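# Pour marbles evenly from the fullest beaker into two empty ones

## Task

Find the beaker with the most marbles and pour from it into the two empty beakers until each of them holds roughly the same number as the fourth beaker, which must not be changed. Afterwards put the poured-from beaker back down so all four beakers stand upright, with at most a few marbles spilled. Any beaker broken by a hard squeeze, a hard press or a drop of more than a few centimetres fails the task, though not every squeeze or press breaks one.

## Robot and tools

Robot: two arms with sixteen-motor hands. left_arm holds a left hand and sits on the +y side; right_arm holds a right hand on the -y side. The names do not match the sides of the camera images. Measured bases: left_arm at (-0.021, +0.337, 0) m, right_arm at (-0.029, -0.356, 0) m. A camera stand is fixed behind the arms.

Scene frame: origin at table-top height, halfway between the nominal arm bases. +x points out over the table, +z up. All reported positions (metres), quaternions (wxyz) and Hand targets use this frame. Reported hand positions can be a few centimetres off, and more so at long reach.

Hand point axes (right hand): +z runs along the straight fingers toward the tips, +y comes out of the palm face, +x runs across the palm away from the thumb. On the left hand +x points toward the thumb. Straight fingertips end about 0.139 m beyond the knuckles, which sit at z = -0.017. A rigid mast near the wrist on the palm side can collide with things.

execute_actions(actions, cameras): actions is a list of actions run one after another. Each action is a table of 1 to 15 rows, and each row is one 1/30 s control step. If a table has fewer than 15 rows, its last row is repeated for the remaining steps, so one action lasts 0.5 s. Every row holds exactly 48 numbers, each in [-1, 1], and always covers both arms:
1-6: left_arm dx, dy, dz, rx, ry, rz
7-22: left hand goals, in the order index_mcp, index_abd, index_pip, index_dip, thumb_cmc, thumb_axl, thumb_mcp, thumb_ipl, middle_mcp, middle_abd, middle_pip, middle_dip, ring_mcp, ring_abd, ring_pip, ring_dip
23-24: left current_limit, speed
25-30: right_arm dx, dy, dz, rx, ry, rz
31-46: right hand goals, same order
47-48: right current_limit, speed.

Pose numbers are offsets, not poses. They are measured along the scene axes from that arm's Hand target as it stood when the action began. Every row of the action refers to that same start point, not to the row before it. The next action starts from the new target, so sending the same offset again keeps moving the arm. Scale: 1.0 equals 0.6 m for dx, dy, dz and 180 degrees for rx, ry, rz. The three rotation numbers form one rotation vector, turning about the target position. A translation longer than 1.0 may be shortened. To keep an arm still, send zeros in its six pose slots.

The controller limits each step's commanded orientation to 40 degrees from the measured one. It favours position when it cannot reach both. The hand often stops short of the target, and the elbow sags, more so under load. A following action, even all zeros, asks for the target again. If a gap remains, command it as an extra offset, aiming higher to make up for sag. Very small moves may not start at all. To stop pushing on something, set the target back past the hand point.

Hand numbers are absolute goal angles, scaled linearly between each hinge's two stops. Toward -1, _mcp curls a finger toward the palm (straight at +0.75), _pip and _dip bend the middle and last joints (straight at +0.58 and +0.70), and _abd swings the finger sideways (straight at 0.00). thumb_cmc toward -1 brings the thumb round in front of the palm (flat at +0.71). thumb_axl rolls it (straight at +0.68). thumb_mcp and thumb_ipl bend it (straight at +0.23 and +0.17). A 0 in these slots is a real goal, not "no change". To leave a hand as it is, send back its hand_goal values, hand_current_limit and hand_speed. current_limit sets every motor's current cap linearly, from 0 mA at -1 to 550 mA at +1, with a floor of 11 mA. speed sets how fast set-points move: (speed+1)/2 of 8.5 rad/s. They start at +0.4 and -0.6, and the last values sent stay in force. Grip force increases with how far the goal lies past the object's surface. Keep that margin small on glass.

cameras: a list of names (cam_high, cam_left_wrist, cam_right_wrist), ["all"], or []. If left out, you get every image for an empty actions list and none otherwise. An unknown name makes the call invalid. An empty actions list also returns the full state and the scene number.

Results for each arm: end_effector_position, end_effector_quat_wxyz, Hand target (the next offsets count from it), joint positions, velocities ("within noise" means at rest), torques (with offsets and noise; numbers 3 and 4 wrap at ±28 N m), motor temperatures, and position samples from some steps. For each hand, one entry per motor in the order above: hand_goal (the goals written), hand_measured (actual positions), hand_current_ma (positive pushes toward -1), and hand_state (moving, goal, blocked or overload), plus hand_current_limit and hand_speed.

zoom_image(camera, region): region is [x0, y0, x1, y1] in pixels of that camera's newest image (504x504, origin at the top left), at most 504 per side. read_manual(section) returns only the licence texts. finished_scene(scene) ends scene 1 or 2 permanently. The result must hold without the robot.

Avoid: squeezing, pressing or dropping the beakers; letting anything leave the table; the two arms touching or one hand closing on the other; striking fixed objects; releasing objects that are still moving. A finger motor at 495 mA or more for 5 s shuts down for 10 s. A motor reaching 100 °C drops its arm for 30-60 s, with a MOTOR HOT warning at 85 °C. Holding loads, reaching far out or pushing toward unreachable poses all heat motors. Thinking time passes in the scene while the last command is held.

Each tool is called after ">>>" as name(argument=value, ...), one argument or row to a line, values as JSON.

## Session

>>> execute_actions(
  actions=[],
)

Scene clock: 0.00 s.
left_arm: end_effector_position=(+0.7455, +0.0540, +0.2841) hand_goal=(+0.754, +0.000, +0.576, +0.696, +0.714, +0.678, +0.226, +0.168, +0.754, +0.000, +0.576, +0.696, +0.754, +0.000, +0.576, +0.696) hand_measured=(+0.754, +0.000, +0.576, +0.696, +0.714, +0.678, +0.226, +0.168, +0.754, +0.000, +0.576, +0.696, +0.754, +0.000, +0.576, +0.696) hand_current_ma=(+0, +0, +0, +0, +0, +0, +0, +0, +0, +0, +0, +0, +0, +0, +0, +0) hand_state=(goal, goal, goal, goal, goal, goal, goal, goal, goal, goal, goal, goal, goal, goal, goal, goal) hand_current_limit=0.40 hand_speed=-0.60 end_effector_quat_wxyz=(+0.226, +0.578, +0.534, +0.574) | right_arm: end_effector_position=(+0.6262, -0.2889, +0.2639) hand_goal=(+0.754, +0.000, +0.576, +0.696, +0.714, +0.678, +0.226, +0.168, +0.754, +0.000, +0.576, +0.696, +0.754, +0.000, +0.576, +0.696) hand_measured=(+0.754, +0.000, +0.576, +0.696, +0.714, +0.678, +0.226, +0.168, +0.754, +0.000, +0.576, +0.696, +0.754, +0.000, +0.576, +0.696) hand_current_ma=(+0, +0, +0, +0, +0, +0, +0, +0, +0, +0, +0, +0, +0, +0, +0, +0) hand_state=(goal, goal, goal, goal, goal, goal, goal, goal, goal, goal, goal, goal, goal, goal, goal, goal) hand_current_limit=0.40 hand_speed=-0.60 end_effector_quat_wxyz=(+0.186, +0.105, +0.914, -0.344)
Joint positions: left_arm=[-0.52 2.06 1.617 0.07 -0.858 0.161] | right_arm=[0.179 1.817 1.86 -1.442 0.789 -1.201]
Joint velocities: within noise
Joint torques (N m): no reading
Motor temperatures (°C): left_arm=[29 33 35 34 31 33] | right_arm=[35 28 35 34 35 30]
Heat: left arm: hottest elbow 35 °C; right arm: hottest waist 35 °C.
Hand target: left_arm +0.7492, +0.0520, +0.2951; +0.235, +0.569, +0.535, +0.579 | right_arm +0.6340, -0.2880, +0.2708; +0.197, +0.111, +0.912, -0.342

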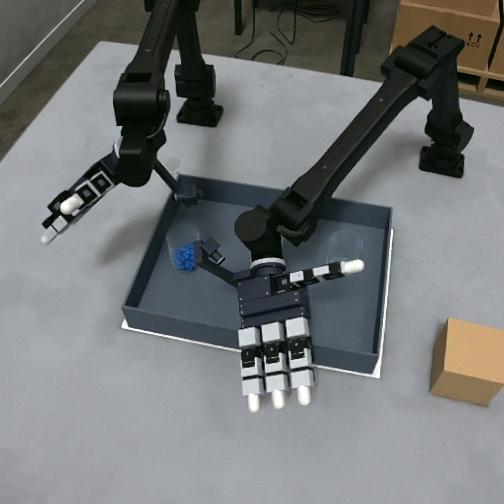

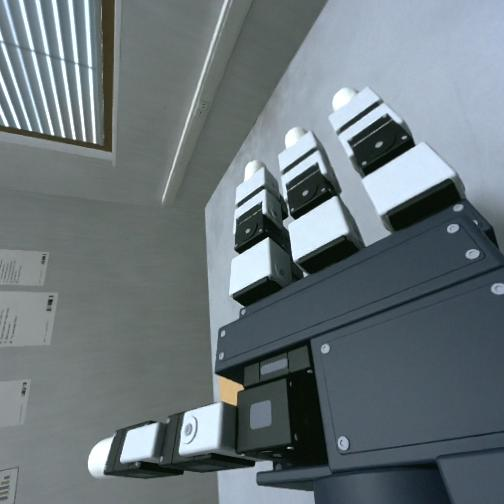

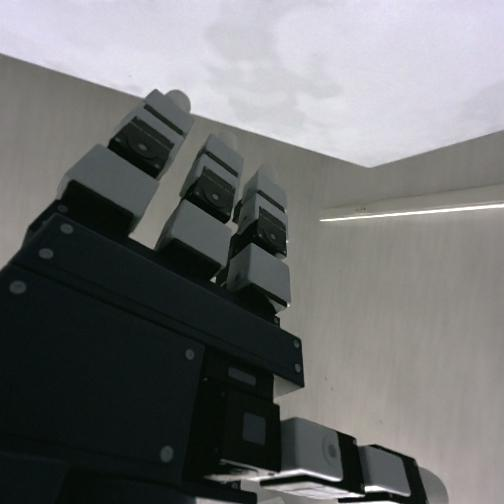

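>>> zoom_image(
  camera="cam_high",
  region=[110, 130, 410, 390],
)

Scaled by 1.680 from the camera's 504x504 image, which has a finer 720x720 frame.

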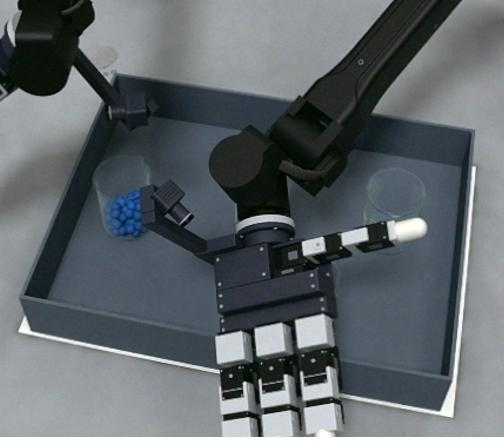

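>>> execute_actions(
  actions=[
    [[-0.1,0.15,0.05,0,0,0,0.75,0,0.58,0.7,0.71,0.68,0.23,0.17,0.75,0,0.58,0.7,0.75,0,0.58,0.7,0.4,-0.6,0,0,0,0,0,0,0.75,0,0.58,0.7,0.71,0.68,0.23,0.17,0.75,0,0.58,0.7,0.75,0,0.58,0.7,0.4,-0.6]],
    [[-0.1,0.2,0.05,0,0,0,0.75,0,0.58,0.7,0.71,0.68,0.23,0.17,0.75,0,0.58,0.7,0.75,0,0.58,0.7,0.4,-0.6,0,0,0,0,0,0,0.75,0,0.58,0.7,0.71,0.68,0.23,0.17,0.75,0,0.58,0.7,0.75,0,0.58,0.7,0.4,-0.6]],
    [[-0.1,0.25,0.05,0,0,0,0.75,0,0.58,0.7,0.71,0.68,0.23,0.17,0.75,0,0.58,0.7,0.75,0,0.58,0.7,0.4,-0.6,0,0,0,0,0,0,0.75,0,0.58,0.7,0.71,0.68,0.23,0.17,0.75,0,0.58,0.7,0.75,0,0.58,0.7,0.4,-0.6]],
  ],
  cameras=["cam_high"],
)

Scene clock: 69.13 s.
left_arm: end_effector_position=(+0.5666, +0.4202, +0.3965) hand_goal=(+0.750, +0.000, +0.580, +0.700, +0.710, +0.680, +0.230, +0.170, +0.750, +0.000, +0.580, +0.700, +0.750, +0.000, +0.580, +0.700) hand_measured=(+0.760, -0.002, +0.580, +0.698, +0.718, +0.678, +0.228, +0.168, +0.760, -0.002, +0.580, +0.698, +0.758, -0.002, +0.580, +0.698) hand_current_ma=(+13, -1, +0, -2, +10, -2, -2, -2, +12, -1, +0, -1, +10, -1, +0, -1) hand_state=(goal, goal, goal, goal, goal, goal, goal, goal, goal, goal, goal, goal, goal, goal, goal, goal) hand_current_limit=0.40 hand_speed=-0.60 end_effector_quat_wxyz=(+0.244, +0.554, +0.543, +0.582) | right_arm: end_effector_position=(+0.6262, -0.2889, +0.2639) hand_goal=(+0.750, +0.000, +0.580, +0.700, +0.710, +0.680, +0.230, +0.170, +0.750, +0.000, +0.580, +0.700, +0.750, +0.000, +0.580, +0.700) hand_measured=(+0.746, +0.000, +0.576, +0.698, +0.708, +0.678, +0.226, +0.168, +0.746, +0.000, +0.576, +0.696, +0.746, +0.000, +0.576, +0.698) hand_current_ma=(-1, +0, +0, +0, +0, +0, -1, +0, -1, +0, +0, +0, -1, +0, +0, +0) hand_state=(goal, goal, goal, goal, goal, goal, goal, goal, goal, goal, goal, goal, goal, goal, goal, goal) hand_current_limit=0.40 hand_speed=-0.60 end_effector_quat_wxyz=(+0.186, +0.105, +0.914, -0.344)
Joint positions: left_arm=[0.064 1.3 0.893 0.193 -0.31 0.331] | right_arm=[0.179 1.817 1.86 -1.442 0.789 -1.201]
Joint torques (N m): left_arm=[-0.32 -12.98 8.27 1.65 0.01 0.27] | right_arm=[-0.15 -17.79 12.64 1.29 0.84 0.13]
Motor temperatures (°C): left_arm=[29 38 46 34 30 32] | right_arm=[34 32 44 33 36 29]
Heat: left arm: hottest elbow 46 °C; right arm: hottest elbow 44 °C.
Hand target: left_arm +0.5693, +0.4120, +0.3853; +0.235, +0.569, +0.535, +0.579 | right_arm +0.6340, -0.2880, +0.2708; +0.197, +0.111, +0.912, -0.342
Off the commanded pose: left_arm 0.014 m, 2 deg | right_arm 0.010 m, 1 deg.
Step readings (end_effector_position of left_arm | right_arm):
0: (+0.7455, +0.0540, +0.2841) | (+0.6262, -0.2889, +0.2639)
1: (+0.7455, +0.0541, +0.2844) | (+0.6262, -0.2889, +0.2639)
2: (+0.7447, +0.0557, +0.2835) | (+0.6262, -0.2889, +0.2639)
4: (+0.7332, +0.0650, +0.2793) | (+0.6262, -0.2889, +0.2639)
8: (+0.7061, +0.0980, +0.2864) | (+0.6262, -0.2889, +0.2639)
15: (+0.6923, +0.1419, +0.3344) | (+0.6262, -0.2889, +0.2639)
16: (+0.6914, +0.1450, +0.3378) | (+0.6262, -0.2889, +0.2639)
17: (+0.6897, +0.1489, +0.3381) | (+0.6262, -0.2889, +0.2639)
19: (+0.6761, +0.1634, +0.3314) | (+0.6262, -0.2889, +0.2639)
23: (+0.6472, +0.2137, +0.3285) | (+0.6262, -0.2889, +0.2639)
30: (+0.6321, +0.2737, +0.3612) | (+0.6262, -0.2889, +0.2639)
31: (+0.6312, +0.2734, +0.3626) | (+0.6262, -0.2889, +0.2639)
32: (+0.6307, +0.2752, +0.3617) | (+0.6262, -0.2889, +0.2639)
34: (+0.6202, +0.2807, +0.3563) | (+0.6262, -0.2889, +0.2639)
38: (+0.5895, +0.3542, +0.3643) | (+0.6262, -0.2889, +0.2639)
45: (+0.5651, +0.4276, +0.4007) | (+0.6262, -0.2889, +0.2639)
Images, in order (width x height): cam_high 504x504.

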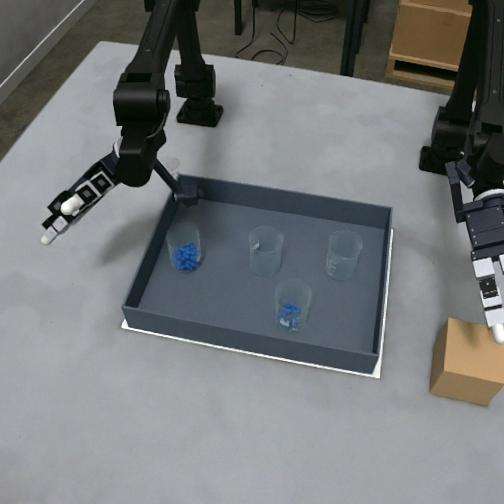

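>>> zoom_image(
  camera="cam_high",
  region=[120, 160, 400, 380],
)

>>> zoom_image(
  camera="cam_high",
  region=[150, 210, 350, 340],
)

Scaled by 1.800 from the camera's 504x504 image, which has a finer 720x720 frame.

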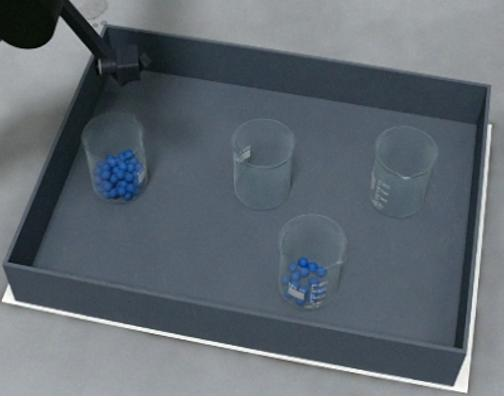

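Scaled by 2.520 from the camera's 504x504 image, which has a finer 720x720 frame.

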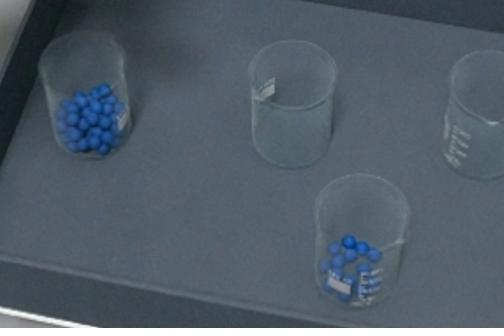

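>>> zoom_image(
  camera="cam_high",
  region=[265, 275, 325, 335],
)

>>> zoom_image(
  camera="cam_high",
  region=[155, 215, 215, 275],
)

>>> zoom_image(
  camera="cam_high",
  region=[130, 130, 210, 210],
)

Scaled by 8.400 from the camera's 504x504 image, which has a finer 720x720 frame.

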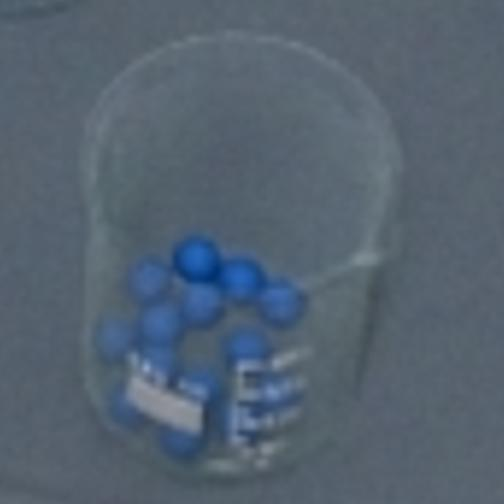

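Scaled by 8.400 from the camera's 504x504 image, which has a finer 720x720 frame.

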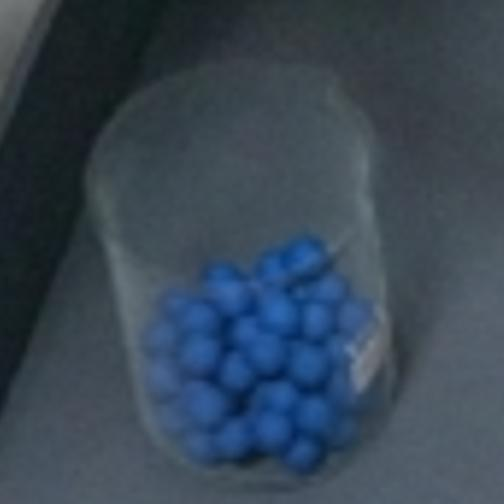

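Scaled by 6.300 from the camera's 504x504 image, which has a finer 720x720 frame.

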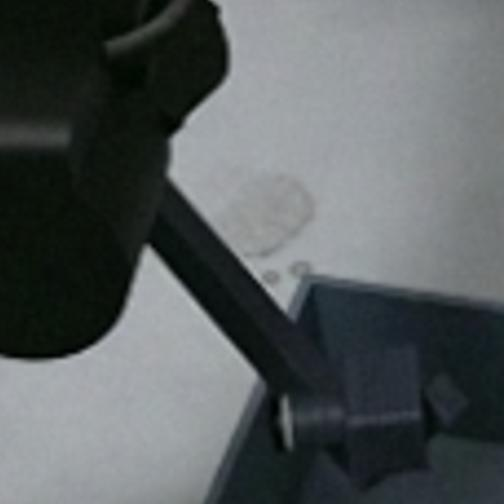

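>>> execute_actions(
  actions=[
    [[0,0,0,0,0,0,0.75,0,0.58,0.7,0.71,0.68,0.23,0.17,0.75,0,0.58,0.7,0.75,0,0.58,0.7,0.4,-0.6,-0.08,0.033,0.1,0.0439,-0.1058,0.1207,0.616,0,-0.08,0.043,-0.571,0.68,0.225,-0.5,0.616,0,-0.08,0.043,0.75,0,0.58,0.7,0.4,-0.6]],
    [[0,0,0,0,0,0,0.75,0,0.58,0.7,0.71,0.68,0.23,0.17,0.75,0,0.58,0.7,0.75,0,0.58,0.7,0.4,-0.6,-0.08,0.033,0.1,0.0439,-0.1058,0.1207,0.616,0,-0.08,0.043,-0.571,0.68,0.225,-0.5,0.616,0,-0.08,0.043,0.75,0,0.58,0.7,0.4,-0.6]],
  ],
)

Scene clock: 497.87 s.
left_arm: end_effector_position=(+0.5668, +0.4198, +0.3965) hand_goal=(+0.750, +0.000, +0.580, +0.700, +0.710, +0.680, +0.230, +0.170, +0.750, +0.000, +0.580, +0.700, +0.750, +0.000, +0.580, +0.700) hand_measured=(+0.760, -0.002, +0.580, +0.698, +0.718, +0.678, +0.228, +0.168, +0.760, -0.002, +0.580, +0.698, +0.758, -0.002, +0.580, +0.698) hand_current_ma=(+13, -1, +0, -2, +10, -2, -2, -2, +12, -1, +0, -1, +10, -1, +0, -1) hand_state=(goal, goal, goal, goal, goal, goal, goal, goal, goal, goal, goal, goal, goal, goal, goal, goal) hand_current_limit=0.40 hand_speed=-0.60 end_effector_quat_wxyz=(+0.244, +0.554, +0.542, +0.582) | right_arm: end_effector_position=(+0.5326, -0.2438, +0.3891) hand_goal=(+0.616, +0.000, -0.080, +0.044, -0.570, +0.680, +0.226, -0.500, +0.616, +0.000, -0.080, +0.044, +0.750, +0.000, +0.580, +0.700) hand_measured=(+0.614, +0.000, -0.076, +0.046, -0.574, +0.678, +0.224, -0.498, +0.614, +0.000, -0.076, +0.048, +0.746, -0.002, +0.578, +0.698) hand_current_ma=(+0, +0, +0, +0, -1, +0, +0, +0, +0, +0, +0, +0, -1, +0, +0, +0) hand_state=(goal, goal, goal, goal, goal, goal, goal, goal, goal, goal, goal, goal, goal, goal, goal, goal) hand_current_limit=0.40 hand_speed=-0.60 end_effector_quat_wxyz=(+0.557, -0.097, +0.822, -0.066)
Joint positions: left_arm=[0.064 1.3 0.893 0.193 -0.309 0.333] | right_arm=[0.026 1.208 1.13 -0.302 0.057 -1.784]
Joint torques (N m): left_arm=[-0.21 -12.92 8.34 1.61 0.01 0.28] | right_arm=[-0.79 -9.29 12.12 4.33 -0.23 0.06]
Heat: left arm: hottest elbow 47 °C; right arm: hottest elbow 48 °C.
Hand target: left_arm +0.5693, +0.4120, +0.3853; +0.235, +0.569, +0.535, +0.579 | right_arm +0.5381, -0.2486, +0.3907; +0.569, -0.100, +0.813, -0.070
Off the commanded pose: left_arm 0.014 m, 2 deg | right_arm 0.007 m, 2 deg.
Step readings (end_effector_position of left_arm | right_arm):
0: (+0.5666, +0.4202, +0.3965) | (+0.6262, -0.2889, +0.2639)
1: (+0.5666, +0.4202, +0.3965) | (+0.6263, -0.2889, +0.2639)
2: (+0.5666, +0.4202, +0.3965) | (+0.6266, -0.2862, +0.2634)
4: (+0.5667, +0.4199, +0.3965) | (+0.6203, -0.2793, +0.2616)
8: (+0.5667, +0.4199, +0.3965) | (+0.5920, -0.2699, +0.2783)
15: (+0.5668, +0.4198, +0.3965) | (+0.5768, -0.2578, +0.3532)
16: (+0.5668, +0.4198, +0.3965) | (+0.5763, -0.2566, +0.3579)
17: (+0.5668, +0.4198, +0.3965) | (+0.5750, -0.2519, +0.3615)
19: (+0.5668, +0.4198, +0.3965) | (+0.5652, -0.2411, +0.3617)
23: (+0.5668, +0.4198, +0.3965) | (+0.5366, -0.2343, +0.3633)
30: (+0.5668, +0.4198, +0.3965) | (+0.5328, -0.2430, +0.3915)

>>> execute_actions(
  actions=[
    [[0,0,0,0,0,0,0.75,0,0.58,0.7,0.71,0.68,0.23,0.17,0.75,0,0.58,0.7,0.75,0,0.58,0.7,0.4,-0.6,-0.008,0.01,0,0.169,0,-0.0615,0.616,0,-0.08,0.043,-0.571,0.68,0.225,-0.5,0.616,0,-0.08,0.043,0.75,0,0.58,0.7,0.4,-0.6]],
    [[0,0,0,0,0,0,0.75,0,0.58,0.7,0.71,0.68,0.23,0.17,0.75,0,0.58,0.7,0.75,0,0.58,0.7,0.4,-0.6,-0.008,0.01,0,0.169,0,-0.0615,0.616,0,-0.08,0.043,-0.571,0.68,0.225,-0.5,0.616,0,-0.08,0.043,0.75,0,0.58,0.7,0.4,-0.6]],
    [[0,0,0,0,0,0,0.75,0,0.58,0.7,0.71,0.68,0.23,0.17,0.75,0,0.58,0.7,0.75,0,0.58,0.7,0.4,-0.6,-0.008,0.01,0,0.169,0,-0.0615,0.616,0,-0.08,0.043,-0.571,0.68,0.225,-0.5,0.616,0,-0.08,0.043,0.75,0,0.58,0.7,0.4,-0.6]],
    [[0,0,0,0,0,0,0.75,0,0.58,0.7,0.71,0.68,0.23,0.17,0.75,0,0.58,0.7,0.75,0,0.58,0.7,0.4,-0.6,-0.008,0.01,-0.05,0.169,0,-0.0615,0.616,0,-0.08,0.043,-0.571,0.68,0.225,-0.5,0.616,0,-0.08,0.043,0.75,0,0.58,0.7,0.4,-0.6]],
    [[0,0,0,0,0,0,0.75,0,0.58,0.7,0.71,0.68,0.23,0.17,0.75,0,0.58,0.7,0.75,0,0.58,0.7,0.4,-0.6,-0.008,0.01,-0.05,0.169,0,-0.0615,0.616,0,-0.08,0.043,-0.571,0.68,0.225,-0.5,0.616,0,-0.08,0.043,0.75,0,0.58,0.7,0.4,-0.6]],
    [[0,0,0,0,0,0,0.75,0,0.58,0.7,0.71,0.68,0.23,0.17,0.75,0,0.58,0.7,0.75,0,0.58,0.7,0.4,-0.6,-0.008,0.01,-0.05,0.169,0,-0.0615,0.616,0,-0.08,0.043,-0.571,0.68,0.225,-0.5,0.616,0,-0.08,0.043,0.75,0,0.58,0.7,0.4,-0.6]],
  ],
  cameras=["cam_high", "cam_right_wrist"],
)

Scene clock: 526.03 s.
left_arm: end_effector_position=(+0.5668, +0.4198, +0.3965) hand_goal=(+0.750, +0.000, +0.580, +0.700, +0.710, +0.680, +0.230, +0.170, +0.750, +0.000, +0.580, +0.700, +0.750, +0.000, +0.580, +0.700) hand_measured=(+0.760, -0.002, +0.580, +0.698, +0.718, +0.678, +0.228, +0.168, +0.760, -0.002, +0.580, +0.698, +0.758, -0.002, +0.580, +0.698) hand_current_ma=(+13, -1, +0, -2, +10, -2, -2, -2, +12, -1, +0, -1, +10, -1, +0, -1) hand_state=(goal, goal, goal, goal, goal, goal, goal, goal, goal, goal, goal, goal, goal, goal, goal, goal) hand_current_limit=0.40 hand_speed=-0.60 end_effector_quat_wxyz=(+0.244, +0.554, +0.542, +0.582) | right_arm: end_effector_position=(+0.4974, -0.2177, +0.2873) hand_goal=(+0.616, +0.000, -0.080, +0.044, -0.570, +0.680, +0.226, -0.500, +0.616, +0.000, -0.080, +0.044, +0.750, +0.000, +0.580, +0.700) hand_measured=(+0.620, +0.000, -0.076, +0.046, -0.564, +0.678, +0.224, -0.500, +0.620, +0.000, -0.076, +0.046, +0.752, +0.002, +0.580, +0.698) hand_current_ma=(+1, +0, +0, +0, +1, +0, +0, +0, +1, +0, +0, +0, +0, +0, +0, +0) hand_state=(goal, goal, goal, goal, goal, goal, goal, goal, goal, goal, goal, goal, goal, goal, goal, goal) hand_current_limit=0.40 hand_speed=-0.60 end_effector_quat_wxyz=(+0.004, +0.820, +0.013, +0.572)
Joint positions: left_arm=[0.064 1.3 0.893 0.193 -0.309 0.333] | right_arm=[0.507 1.339 1.022 -0.088 0.498 1.749]
Joint torques (N m): left_arm=[-0.26 -12.92 8.32 1.61 0.02 0.27] | right_arm=[-0.26 -9.17 16.18 1.85 0.35 0.1]
Heat: left arm: hottest elbow 47 °C; right arm: hottest elbow 47 °C.
Hand target: left_arm +0.5693, +0.4120, +0.3853; +0.235, +0.569, +0.535, +0.579 | right_arm +0.5092, -0.2125, +0.3007; -0.001, +0.819, -0.002, +0.574
Off the commanded pose: left_arm 0.014 m, 2 deg | right_arm 0.019 m, 2 deg.
Step readings (end_effector_position of left_arm | right_arm):
0: (+0.5668, +0.4198, +0.3965) | (+0.5326, -0.2438, +0.3891)
1: (+0.5668, +0.4198, +0.3965) | (+0.5325, -0.2438, +0.3887)
2: (+0.5668, +0.4198, +0.3965) | (+0.5330, -0.2437, +0.3889)
4: (+0.5668, +0.4198, +0.3965) | (+0.5326, -0.2438, +0.3877)
8: (+0.5668, +0.4198, +0.3965) | (+0.5294, -0.2481, +0.3681)
15: (+0.5668, +0.4198, +0.3965) | (+0.5324, -0.2514, +0.3644)
16: (+0.5668, +0.4198, +0.3965) | (+0.5332, -0.2516, +0.3671)
17: (+0.5668, +0.4198, +0.3965) | (+0.5339, -0.2516, +0.3703)
19: (+0.5668, +0.4198, +0.3965) | (+0.5326, -0.2509, +0.3748)
23: (+0.5668, +0.4198, +0.3965) | (+0.5266, -0.2422, +0.3688)
30: (+0.5668, +0.4198, +0.3965) | (+0.5256, -0.2363, +0.3727)
31: (+0.5668, +0.4198, +0.3965) | (+0.5258, -0.2367, +0.3747)
32: (+0.5668, +0.4198, +0.3965) | (+0.5257, -0.2363, +0.3771)
34: (+0.5668, +0.4198, +0.3965) | (+0.5255, -0.2398, +0.3809)
38: (+0.5668, +0.4198, +0.3965) | (+0.5200, -0.2318, +0.3821)
45: (+0.5668, +0.4198, +0.3965) | (+0.5146, -0.2283, +0.3836)
46: (+0.5668, +0.4198, +0.3965) | (+0.5147, -0.2303, +0.3829)
47: (+0.5668, +0.4198, +0.3965) | (+0.5145, -0.2311, +0.3824)
49: (+0.5668, +0.4198, +0.3965) | (+0.5146, -0.2370, +0.3796)
53: (+0.5668, +0.4198, +0.3965) | (+0.5129, -0.2259, +0.3625)
60: (+0.5668, +0.4198, +0.3965) | (+0.5100, -0.2243, +0.3392)
61: (+0.5668, +0.4198, +0.3965) | (+0.5094, -0.2265, +0.3385)
62: (+0.5668, +0.4198, +0.3965) | (+0.5080, -0.2280, +0.3365)
64: (+0.5668, +0.4198, +0.3965) | (+0.5057, -0.2312, +0.3316)
68: (+0.5668, +0.4198, +0.3965) | (+0.5047, -0.2247, +0.3159)
75: (+0.5668, +0.4198, +0.3965) | (+0.5048, -0.2246, +0.3136)
76: (+0.5668, +0.4198, +0.3965) | (+0.5049, -0.2254, +0.3149)
77: (+0.5668, +0.4198, +0.3965) | (+0.5045, -0.2254, +0.3147)
79: (+0.5668, +0.4198, +0.3965) | (+0.5028, -0.2234, +0.3113)
83: (+0.5668, +0.4198, +0.3965) | (+0.5015, -0.2223, +0.3001)
90: (+0.5668, +0.4198, +0.3965) | (+0.4999, -0.2193, +0.2917)
camera_calibration:
cam_right_wrist: T_world_to_cam=[[-0.202025, -0.654546, -0.72853, 0.203708], [-0.826573, 0.51295, -0.231646, 0.547064], [0.525322, 0.555384, -0.644659, 0.162846], [0, 0, 0, 1]] pos_world=[0.407796, -0.237722, 0.380112]
Images, in order (width x height): cam_high 504x504, cam_right_wrist 504x504.

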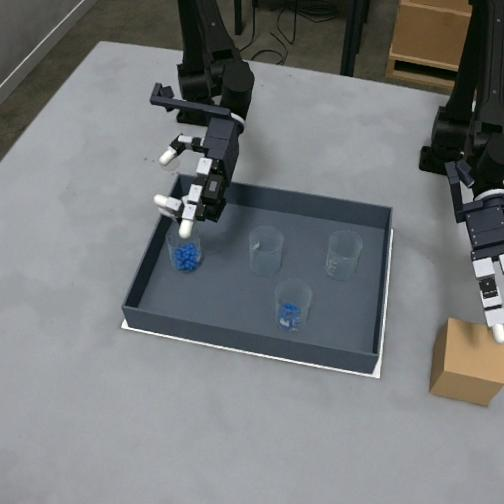

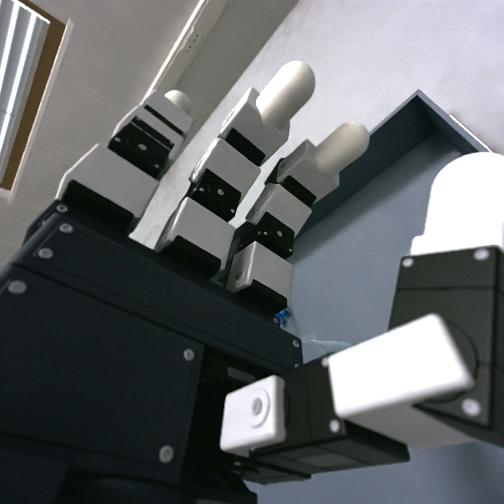

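>>> zoom_image(
  camera="cam_high",
  region=[130, 70, 270, 210],
)

>>> zoom_image(
  camera="cam_high",
  region=[140, 170, 240, 270],
)

Scaled by 3.600 from the camera's 504x504 image, which has a finer 720x720 frame.

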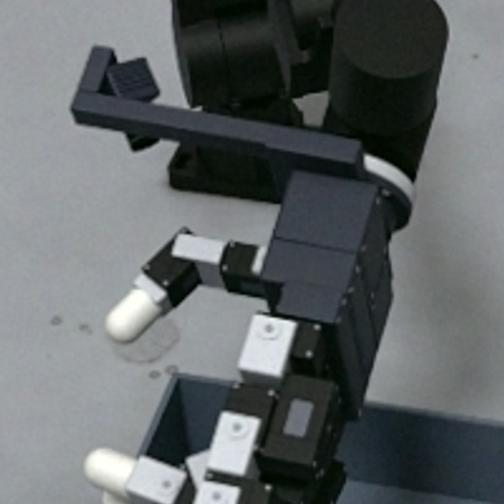

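Scaled by 5.040 from the camera's 504x504 image, which has a finer 720x720 frame.

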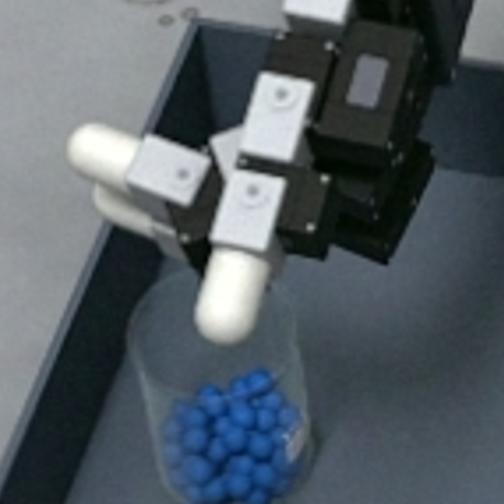

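>>> zoom_image(
  camera="cam_high",
  region=[160, 60, 260, 160],
)

>>> zoom_image(
  camera="cam_high",
  region=[404, 110, 504, 210],
)

Scaled by 5.040 from the camera's 504x504 image, which has a finer 720x720 frame.

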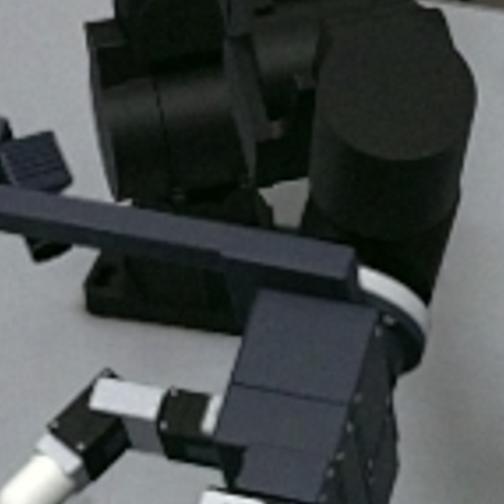

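Scaled by 5.040 from the camera's 504x504 image, which has a finer 720x720 frame.

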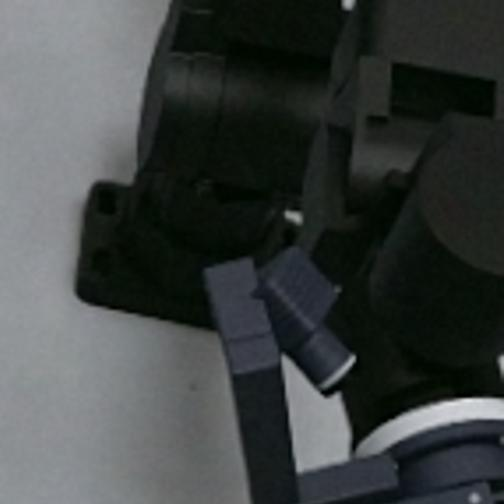

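>>> execute_actions(
  actions=[
    [[0,0,0,0,0,0,0.75,0,0.58,0.7,0.71,0.68,0.23,0.17,0.75,0,0.58,0.7,0.75,0,0.58,0.7,0.4,-0.6,0,-0.017,-0.125,0,0,0,0.616,0,-0.08,0.043,-0.571,0.68,0.225,-0.535,0.616,0,-0.08,0.043,0.75,0,0.58,0.7,0.4,-0.6]],
  ],
  cameras=["cam_high", "cam_right_wrist"],
)

>>> zoom_image(
  camera="cam_high",
  region=[140, 170, 240, 270],
)

Scene clock: 594.63 s.
left_arm: end_effector_position=(+0.5668, +0.4198, +0.3965) hand_goal=(+0.750, +0.000, +0.580, +0.700, +0.710, +0.680, +0.230, +0.170, +0.750, +0.000, +0.580, +0.700, +0.750, +0.000, +0.580, +0.700) hand_measured=(+0.760, -0.002, +0.580, +0.698, +0.718, +0.678, +0.228, +0.168, +0.760, -0.002, +0.580, +0.698, +0.758, -0.002, +0.580, +0.698) hand_current_ma=(+13, -1, +0, -2, +10, -2, -2, -2, +12, -1, +0, -1, +10, -1, +0, -1) hand_state=(goal, goal, goal, goal, goal, goal, goal, goal, goal, goal, goal, goal, goal, goal, goal, goal) hand_current_limit=0.40 hand_speed=-0.60 end_effector_quat_wxyz=(+0.244, +0.554, +0.542, +0.582) | right_arm: end_effector_position=(+0.5013, -0.2188, +0.2254) hand_goal=(+0.616, +0.000, -0.080, +0.044, -0.570, +0.680, +0.226, -0.534, +0.616, +0.000, -0.080, +0.044, +0.750, +0.000, +0.580, +0.700) hand_measured=(+0.620, +0.000, -0.076, +0.046, -0.564, +0.678, +0.224, -0.532, +0.620, +0.000, -0.076, +0.046, +0.752, +0.002, +0.580, +0.698) hand_current_ma=(+1, +0, +0, +0, +1, +0, +0, +0, +1, +0, +0, +0, +0, +0, +0, +0) hand_state=(goal, goal, goal, goal, goal, goal, goal, goal, goal, goal, goal, goal, goal, goal, goal, goal) hand_current_limit=0.40 hand_speed=-0.60 end_effector_quat_wxyz=(+0.004, +0.826, +0.013, +0.563)
Joint positions: left_arm=[0.064 1.3 0.893 0.193 -0.309 0.333] | right_arm=[0.497 1.414 0.935 0.054 0.484 1.757]
Joint torques (N m): left_arm=[-0.26 -12.92 8.34 1.62 0.01 0.27] | right_arm=[-1.26 -10.75 11.34 3.99 0.12 0.05]
Motor temperatures (°C): left_arm=[28 35 47 32 28 29] | right_arm=[33 32 51 30 33 29]
Heat: left arm: hottest elbow 47 °C; right arm: hottest elbow 51 °C.
Hand target: left_arm +0.5693, +0.4120, +0.3853; +0.235, +0.569, +0.535, +0.579 | right_arm +0.5093, -0.2228, +0.2258; -0.001, +0.819, -0.002, +0.574
Off the commanded pose: left_arm 0.014 m, 2 deg | right_arm 0.009 m, 2 deg.
Step readings (end_effector_position of left_arm | right_arm):
0: (+0.5668, +0.4198, +0.3965) | (+0.4974, -0.2177, +0.2873)
1: (+0.5668, +0.4198, +0.3965) | (+0.4974, -0.2177, +0.2873)
2: (+0.5668, +0.4198, +0.3965) | (+0.4976, -0.2175, +0.2868)
4: (+0.5668, +0.4198, +0.3965) | (+0.4998, -0.2166, +0.2833)
8: (+0.5668, +0.4198, +0.3965) | (+0.4997, -0.2197, +0.2586)
15: (+0.5668, +0.4198, +0.3965) | (+0.4999, -0.2196, +0.2236)
camera_calibration:
cam_right_wrist: T_world_to_cam=[[-0.217489, -0.65426, -0.724322, 0.16558], [-0.83183, 0.512476, -0.213135, 0.534894], [0.510643, 0.556158, -0.655692, 0.131492], [0, 0, 0, 1]] pos_world=[0.413808, -0.238918, 0.320156]
Images, in order (width x height): cam_high 504x504, cam_right_wrist 504x504.

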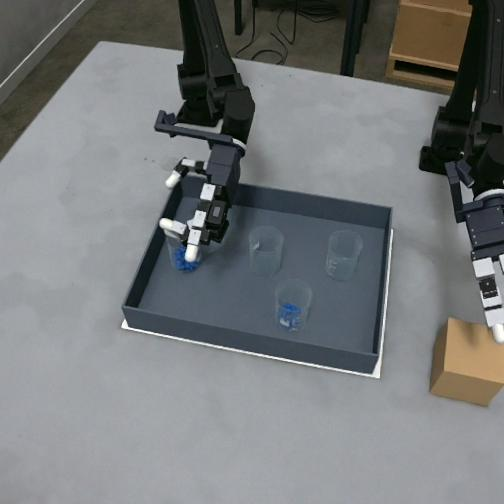

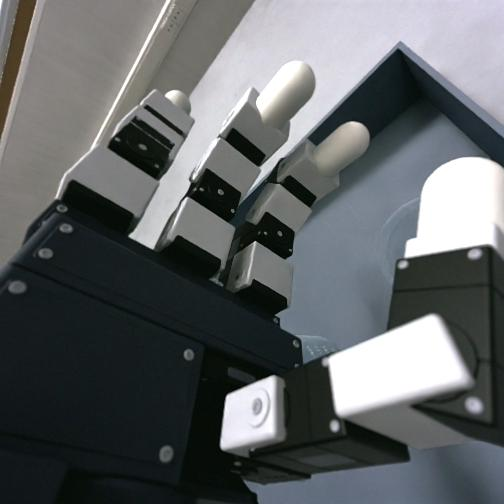

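Scaled by 5.040 from the camera's 504x504 image, which has a finer 720x720 frame.

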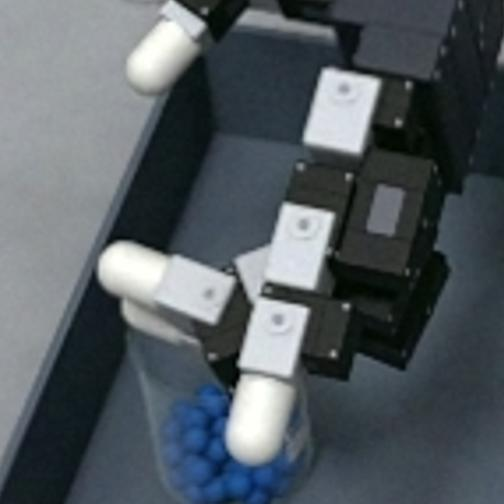

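>>> zoom_image(
  camera="cam_right_wrist",
  region=[290, 120, 504, 334],
)

Scaled by 2.355 from the camera's 504x504 image, which has a finer 720x720 frame.

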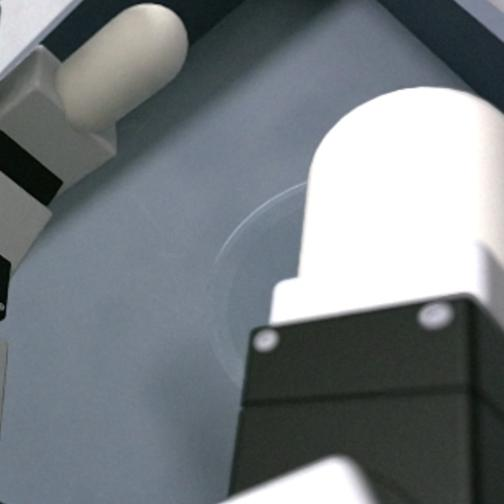

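>>> execute_actions(
  actions=[
    [[0,0,0,0,0,0,0.75,0,0.58,0.7,0.71,0.68,0.23,0.17,0.75,0,0.58,0.7,0.75,0,0.58,0.7,0.4,-0.6,-0.0175,-0.021,-0.058,0,0,0,0.616,0,-0.08,0.043,-0.571,0.68,0.225,-0.535,0.616,0,-0.08,0.043,0.75,0,0.58,0.7,0.4,-0.6]],
  ],
  cameras=["cam_high", "cam_right_wrist"],
)

>>> zoom_image(
  camera="cam_high",
  region=[140, 180, 240, 280],
)

>>> zoom_image(
  camera="cam_right_wrist",
  region=[290, 120, 504, 334],
)

Scene clock: 650.97 s.
left_arm: end_effector_position=(+0.5668, +0.4198, +0.3965) hand_goal=(+0.750, +0.000, +0.580, +0.700, +0.710, +0.680, +0.230, +0.170, +0.750, +0.000, +0.580, +0.700, +0.750, +0.000, +0.580, +0.700) hand_measured=(+0.760, -0.002, +0.580, +0.698, +0.718, +0.678, +0.228, +0.168, +0.760, -0.002, +0.580, +0.698, +0.758, -0.002, +0.580, +0.698) hand_current_ma=(+13, -1, +0, -2, +10, -2, -2, -2, +12, -1, +0, -1, +10, -1, +0, -1) hand_state=(goal, goal, goal, goal, goal, goal, goal, goal, goal, goal, goal, goal, goal, goal, goal, goal) hand_current_limit=0.40 hand_speed=-0.60 end_effector_quat_wxyz=(+0.244, +0.554, +0.542, +0.582) | right_arm: end_effector_position=(+0.4921, -0.2307, +0.1966) hand_goal=(+0.616, +0.000, -0.080, +0.044, -0.570, +0.680, +0.226, -0.534, +0.616, +0.000, -0.080, +0.044, +0.750, +0.000, +0.580, +0.700) hand_measured=(+0.620, +0.000, -0.076, +0.046, -0.564, +0.678, +0.224, -0.532, +0.620, +0.000, -0.076, +0.046, +0.752, +0.002, +0.580, +0.698) hand_current_ma=(+1, +0, +0, +0, +1, +0, +0, +0, +1, +0, +0, +0, +0, +0, +0, +0) hand_state=(goal, goal, goal, goal, goal, goal, goal, goal, goal, goal, goal, goal, goal, goal, goal, goal) hand_current_limit=0.40 hand_speed=-0.60 end_effector_quat_wxyz=(-0.001, +0.823, +0.008, +0.568)
Joint positions: left_arm=[0.064 1.3 0.893 0.193 -0.309 0.333] | right_arm=[0.484 1.42 0.848 0.164 0.472 1.757]
Joint torques (N m): left_arm=[-0.26 -12.92 8.32 1.61 0.01 0.27] | right_arm=[-1.03 -9.41 10.5 4.01 0.1 0]
Heat: left arm: hottest elbow 47 °C; right arm: hottest elbow 49 °C.
Hand target: left_arm +0.5693, +0.4120, +0.3853; +0.235, +0.569, +0.535, +0.579 | right_arm +0.4988, -0.2353, +0.1909; -0.001, +0.819, -0.002, +0.574
Off the commanded pose: left_arm 0.014 m, 2 deg | right_arm 0.010 m, 1 deg.
Step readings (end_effector_position of left_arm | right_arm):
0: (+0.5668, +0.4198, +0.3965) | (+0.5013, -0.2188, +0.2254)
1: (+0.5668, +0.4198, +0.3965) | (+0.5014, -0.2188, +0.2254)
2: (+0.5668, +0.4198, +0.3965) | (+0.5014, -0.2188, +0.2247)
4: (+0.5668, +0.4198, +0.3965) | (+0.5006, -0.2198, +0.2208)
8: (+0.5668, +0.4198, +0.3965) | (+0.4930, -0.2275, +0.2036)
15: (+0.5668, +0.4198, +0.3965) | (+0.4915, -0.2313, +0.1957)
camera_calibration:
cam_right_wrist: T_world_to_cam=[[-0.209912, -0.644261, -0.735435, 0.135697], [-0.827857, 0.517313, -0.216888, 0.52713], [0.520183, 0.563308, -0.641946, 0.118242], [0, 0, 0, 1]] pos_world=[0.403365, -0.251874, 0.290029]
Images, in order (width x height): cam_high 504x504, cam_right_wrist 504x504.

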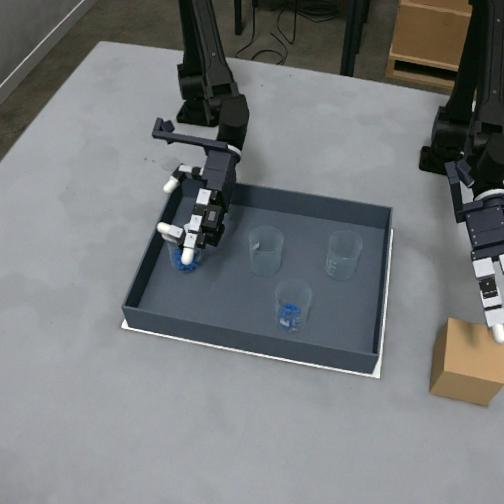

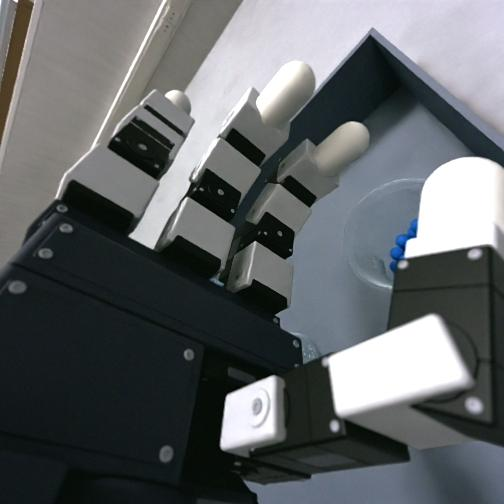

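Scaled by 5.040 from the camera's 504x504 image, which has a finer 720x720 frame.

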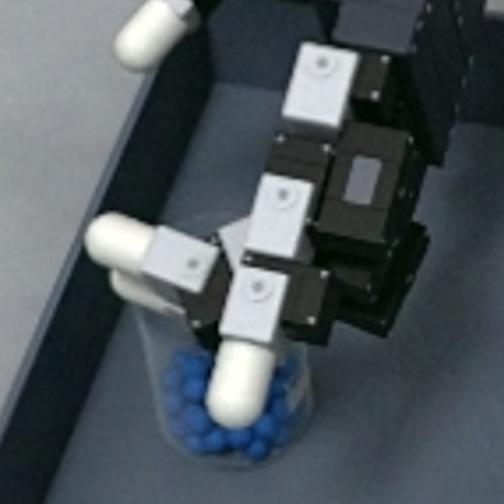

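Scaled by 2.355 from the camera's 504x504 image, which has a finer 720x720 frame.

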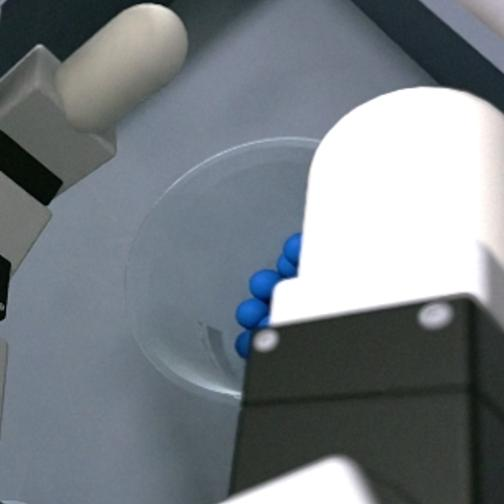

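>>> execute_actions(
  actions=[
    [[0,0,0,0,0,0,0.75,0,0.58,0.7,0.71,0.68,0.23,0.17,0.75,0,0.58,0.7,0.75,0,0.58,0.7,0.4,-0.6,-0.0115,-0.0115,-0.05,0,0,0,0.616,0,-0.08,0.043,-0.571,0.68,0.225,-0.535,0.616,0,-0.08,0.043,0.75,0,0.58,0.7,0.4,-0.6]],
  ],
  cameras=["cam_high", "cam_right_wrist"],
)

>>> zoom_image(
  camera="cam_high",
  region=[140, 180, 240, 280],
)

>>> zoom_image(
  camera="cam_right_wrist",
  region=[260, 100, 504, 344],
)

Scene clock: 725.13 s.
left_arm: end_effector_position=(+0.5668, +0.4198, +0.3965) hand_goal=(+0.750, +0.000, +0.580, +0.700, +0.710, +0.680, +0.230, +0.170, +0.750, +0.000, +0.580, +0.700, +0.750, +0.000, +0.580, +0.700) hand_measured=(+0.760, -0.002, +0.580, +0.698, +0.718, +0.678, +0.228, +0.168, +0.760, -0.002, +0.580, +0.698, +0.758, -0.002, +0.580, +0.698) hand_current_ma=(+13, -1, +0, -2, +10, -2, -2, -2, +12, -1, +0, -1, +10, -1, +0, -1) hand_state=(goal, goal, goal, goal, goal, goal, goal, goal, goal, goal, goal, goal, goal, goal, goal, goal) hand_current_limit=0.40 hand_speed=-0.60 end_effector_quat_wxyz=(+0.244, +0.554, +0.542, +0.582) | right_arm: end_effector_position=(+0.4857, -0.2364, +0.1671) hand_goal=(+0.616, +0.000, -0.080, +0.044, -0.570, +0.680, +0.226, -0.534, +0.616, +0.000, -0.080, +0.044, +0.750, +0.000, +0.580, +0.700) hand_measured=(+0.618, +0.000, -0.078, +0.046, -0.564, +0.678, +0.224, -0.532, +0.620, +0.000, -0.076, +0.046, +0.752, +0.002, +0.580, +0.698) hand_current_ma=(+0, +0, +0, +0, +1, +0, +0, +0, +1, +0, +0, +0, +0, +0, +0, +0) hand_state=(goal, goal, goal, goal, goal, goal, goal, goal, goal, goal, goal, goal, goal, goal, goal, goal) hand_current_limit=0.40 hand_speed=-0.60 end_effector_quat_wxyz=(-0.002, +0.822, +0.007, +0.569)
Joint positions: left_arm=[0.064 1.3 0.893 0.193 -0.309 0.333] | right_arm=[0.479 1.452 0.785 0.261 0.467 1.757]
Joint torques (N m): left_arm=[-0.21 -12.92 8.32 1.61 0.01 0.27] | right_arm=[-1.44 -9.29 9.88 4.08 0.1 -0.03]
Motor temperatures (°C): left_arm=[28 35 48 32 28 29] | right_arm=[32 32 44 31 32 28]
Heat: left arm: hottest elbow 48 °C; right arm: hottest elbow 44 °C.
Hand target: left_arm +0.5693, +0.4120, +0.3853; +0.235, +0.569, +0.535, +0.579 | right_arm +0.4918, -0.2421, +0.1609; -0.001, +0.819, -0.002, +0.574
Off the commanded pose: left_arm 0.014 m, 2 deg | right_arm 0.010 m, 1 deg.
Step readings (end_effector_position of left_arm | right_arm):
0: (+0.5668, +0.4198, +0.3965) | (+0.4921, -0.2307, +0.1966)
1: (+0.5668, +0.4198, +0.3965) | (+0.4920, -0.2308, +0.1964)
2: (+0.5668, +0.4198, +0.3965) | (+0.4920, -0.2308, +0.1961)
4: (+0.5668, +0.4198, +0.3965) | (+0.4912, -0.2311, +0.1935)
8: (+0.5668, +0.4198, +0.3965) | (+0.4863, -0.2350, +0.1789)
15: (+0.5668, +0.4198, +0.3965) | (+0.4853, -0.2367, +0.1663)
camera_calibration:
cam_right_wrist: T_world_to_cam=[[-0.209062, -0.641975, -0.737673, 0.10952], [-0.827358, 0.518254, -0.216542, 0.518234], [0.521317, 0.56505, -0.63949, 0.105292], [0, 0, 0, 1]] pos_world=[0.396771, -0.257763, 0.260343]
Images, in order (width x height): cam_high 504x504, cam_right_wrist 504x504.

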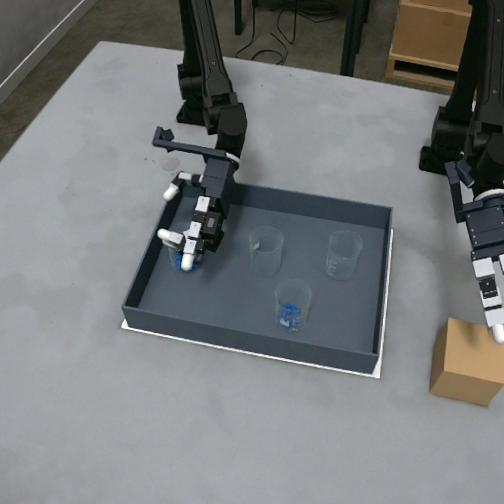

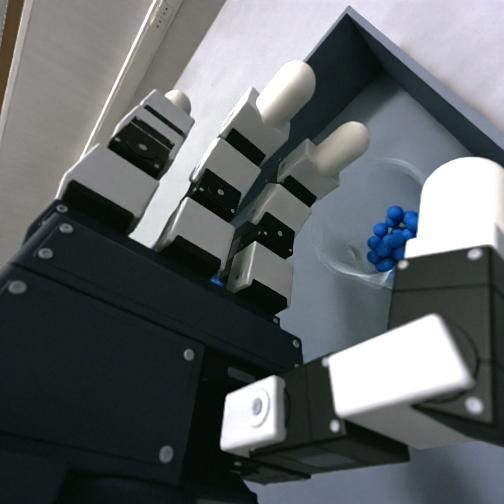

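Scaled by 5.040 from the camera's 504x504 image, which has a finer 720x720 frame.

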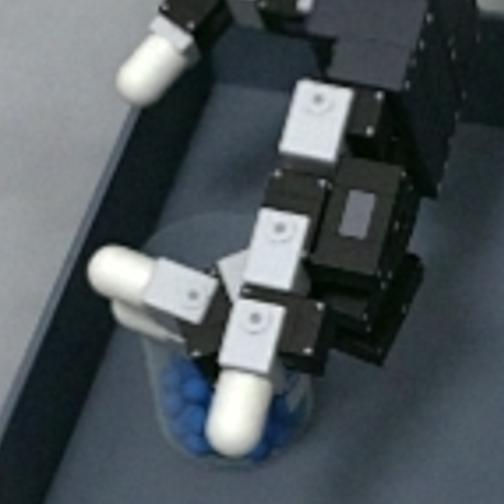

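Scaled by 2.066 from the camera's 504x504 image, which has a finer 720x720 frame.

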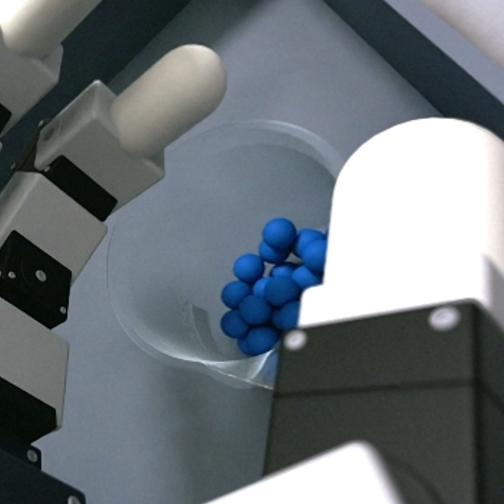

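>>> execute_actions(
  actions=[
    [[0,0,0,0,0,0,0.75,0,0.58,0.7,0.71,0.68,0.23,0.17,0.75,0,0.58,0.7,0.75,0,0.58,0.7,0.4,-0.6,0.008,0,-0.05,0,0,0,0.616,0,-0.08,0.043,-0.571,0.68,0.225,-0.5,0.616,0,-0.08,0.043,0.75,0,0.58,0.7,0.4,-0.6]],
  ],
  cameras=["cam_high", "cam_right_wrist"],
)

>>> zoom_image(
  camera="cam_right_wrist",
  region=[260, 100, 504, 344],
)

>>> zoom_image(
  camera="cam_high",
  region=[140, 180, 240, 280],
)

Scene clock: 746.70 s.
left_arm: end_effector_position=(+0.5668, +0.4198, +0.3965) hand_goal=(+0.750, +0.000, +0.580, +0.700, +0.710, +0.680, +0.230, +0.170, +0.750, +0.000, +0.580, +0.700, +0.750, +0.000, +0.580, +0.700) hand_measured=(+0.760, -0.002, +0.580, +0.698, +0.718, +0.678, +0.228, +0.168, +0.760, -0.002, +0.580, +0.698, +0.758, -0.002, +0.580, +0.698) hand_current_ma=(+13, -1, +0, -2, +10, -2, -2, -2, +12, -1, +0, -1, +10, -1, +0, -1) hand_state=(goal, goal, goal, goal, goal, goal, goal, goal, goal, goal, goal, goal, goal, goal, goal, goal) hand_current_limit=0.40 hand_speed=-0.60 end_effector_quat_wxyz=(+0.244, +0.554, +0.542, +0.582) | right_arm: end_effector_position=(+0.4961, -0.2332, +0.1568) hand_goal=(+0.616, +0.000, -0.080, +0.044, -0.570, +0.680, +0.226, -0.500, +0.616, +0.000, -0.080, +0.044, +0.750, +0.000, +0.580, +0.700) hand_measured=(+0.610, -0.014, -0.084, +0.044, -0.562, +0.678, +0.224, -0.502, +0.620, +0.002, -0.076, +0.046, +0.752, +0.002, +0.580, +0.698) hand_current_ma=(-1, -5, -1, +0, +2, +0, +0, +0, +1, +0, +0, +0, +0, +0, +0, +0) hand_state=(goal, goal, goal, goal, goal, goal, goal, goal, goal, goal, goal, goal, goal, goal, goal, goal) hand_current_limit=0.40 hand_speed=-0.60 end_effector_quat_wxyz=(-0.009, +0.810, +0.003, +0.586)
Joint positions: left_arm=[0.064 1.3 0.893 0.193 -0.309 0.333] | right_arm=[0.475 1.504 0.779 0.368 0.464 1.747]
Joint torques (N m): left_arm=[-0.21 -12.92 8.34 1.62 0.01 0.28] | right_arm=[-1.44 -8.18 8.34 3.47 0.01 -0.03]
Heat: left arm: hottest elbow 48 °C; right arm: hottest elbow 43 °C.
Hand target: left_arm +0.5693, +0.4120, +0.3853; +0.235, +0.569, +0.535, +0.579 | right_arm +0.4967, -0.2421, +0.1310; -0.001, +0.819, -0.002, +0.574
Off the commanded pose: left_arm 0.014 m, 2 deg | right_arm 0.027 m, 2 deg.
Step readings (end_effector_position of left_arm | right_arm):
0: (+0.5668, +0.4198, +0.3965) | (+0.4857, -0.2364, +0.1671)
1: (+0.5668, +0.4198, +0.3965) | (+0.4858, -0.2362, +0.1670)
2: (+0.5668, +0.4198, +0.3965) | (+0.4864, -0.2361, +0.1665)
4: (+0.5668, +0.4198, +0.3965) | (+0.4889, -0.2349, +0.1647)
8: (+0.5668, +0.4198, +0.3965) | (+0.4939, -0.2336, +0.1582)
15: (+0.5668, +0.4198, +0.3965) | (+0.4959, -0.2333, +0.1571)
camera_calibration:
cam_right_wrist: T_world_to_cam=[[-0.176867, -0.630208, -0.756013, 0.0957113], [-0.81841, 0.520858, -0.242719, 0.523191], [0.546739, 0.5758, -0.607891, 0.0764305], [0, 0, 0, 1]] pos_world=[0.403326, -0.256199, 0.245809]
Images, in order (width x height): cam_high 504x504, cam_right_wrist 504x504.

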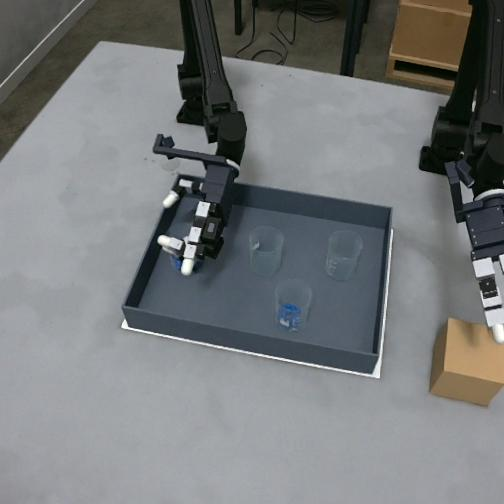

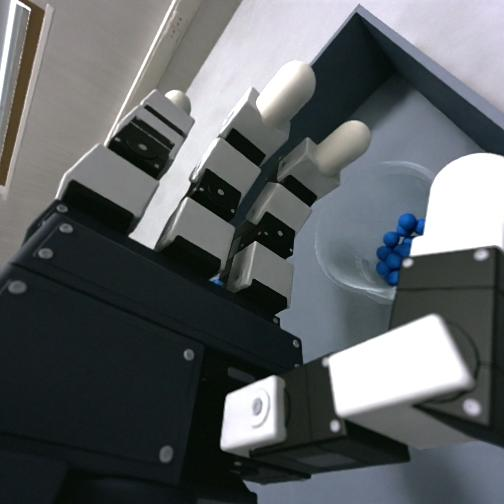

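Scaled by 2.066 from the camera's 504x504 image, which has a finer 720x720 frame.

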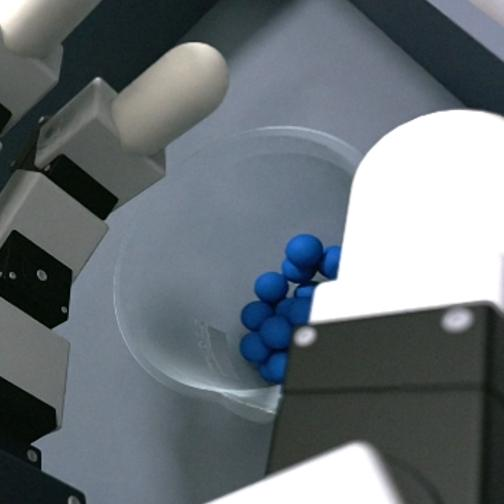

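Scaled by 5.040 from the camera's 504x504 image, which has a finer 720x720 frame.

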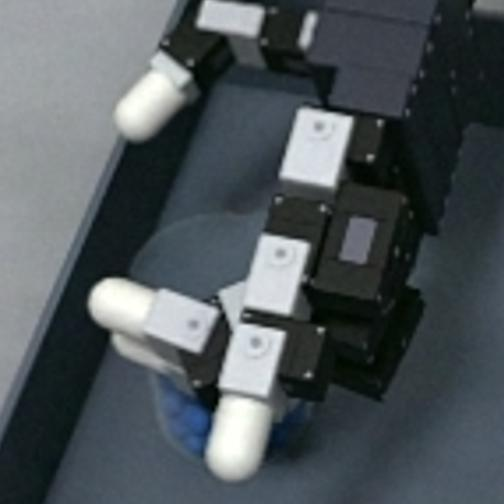

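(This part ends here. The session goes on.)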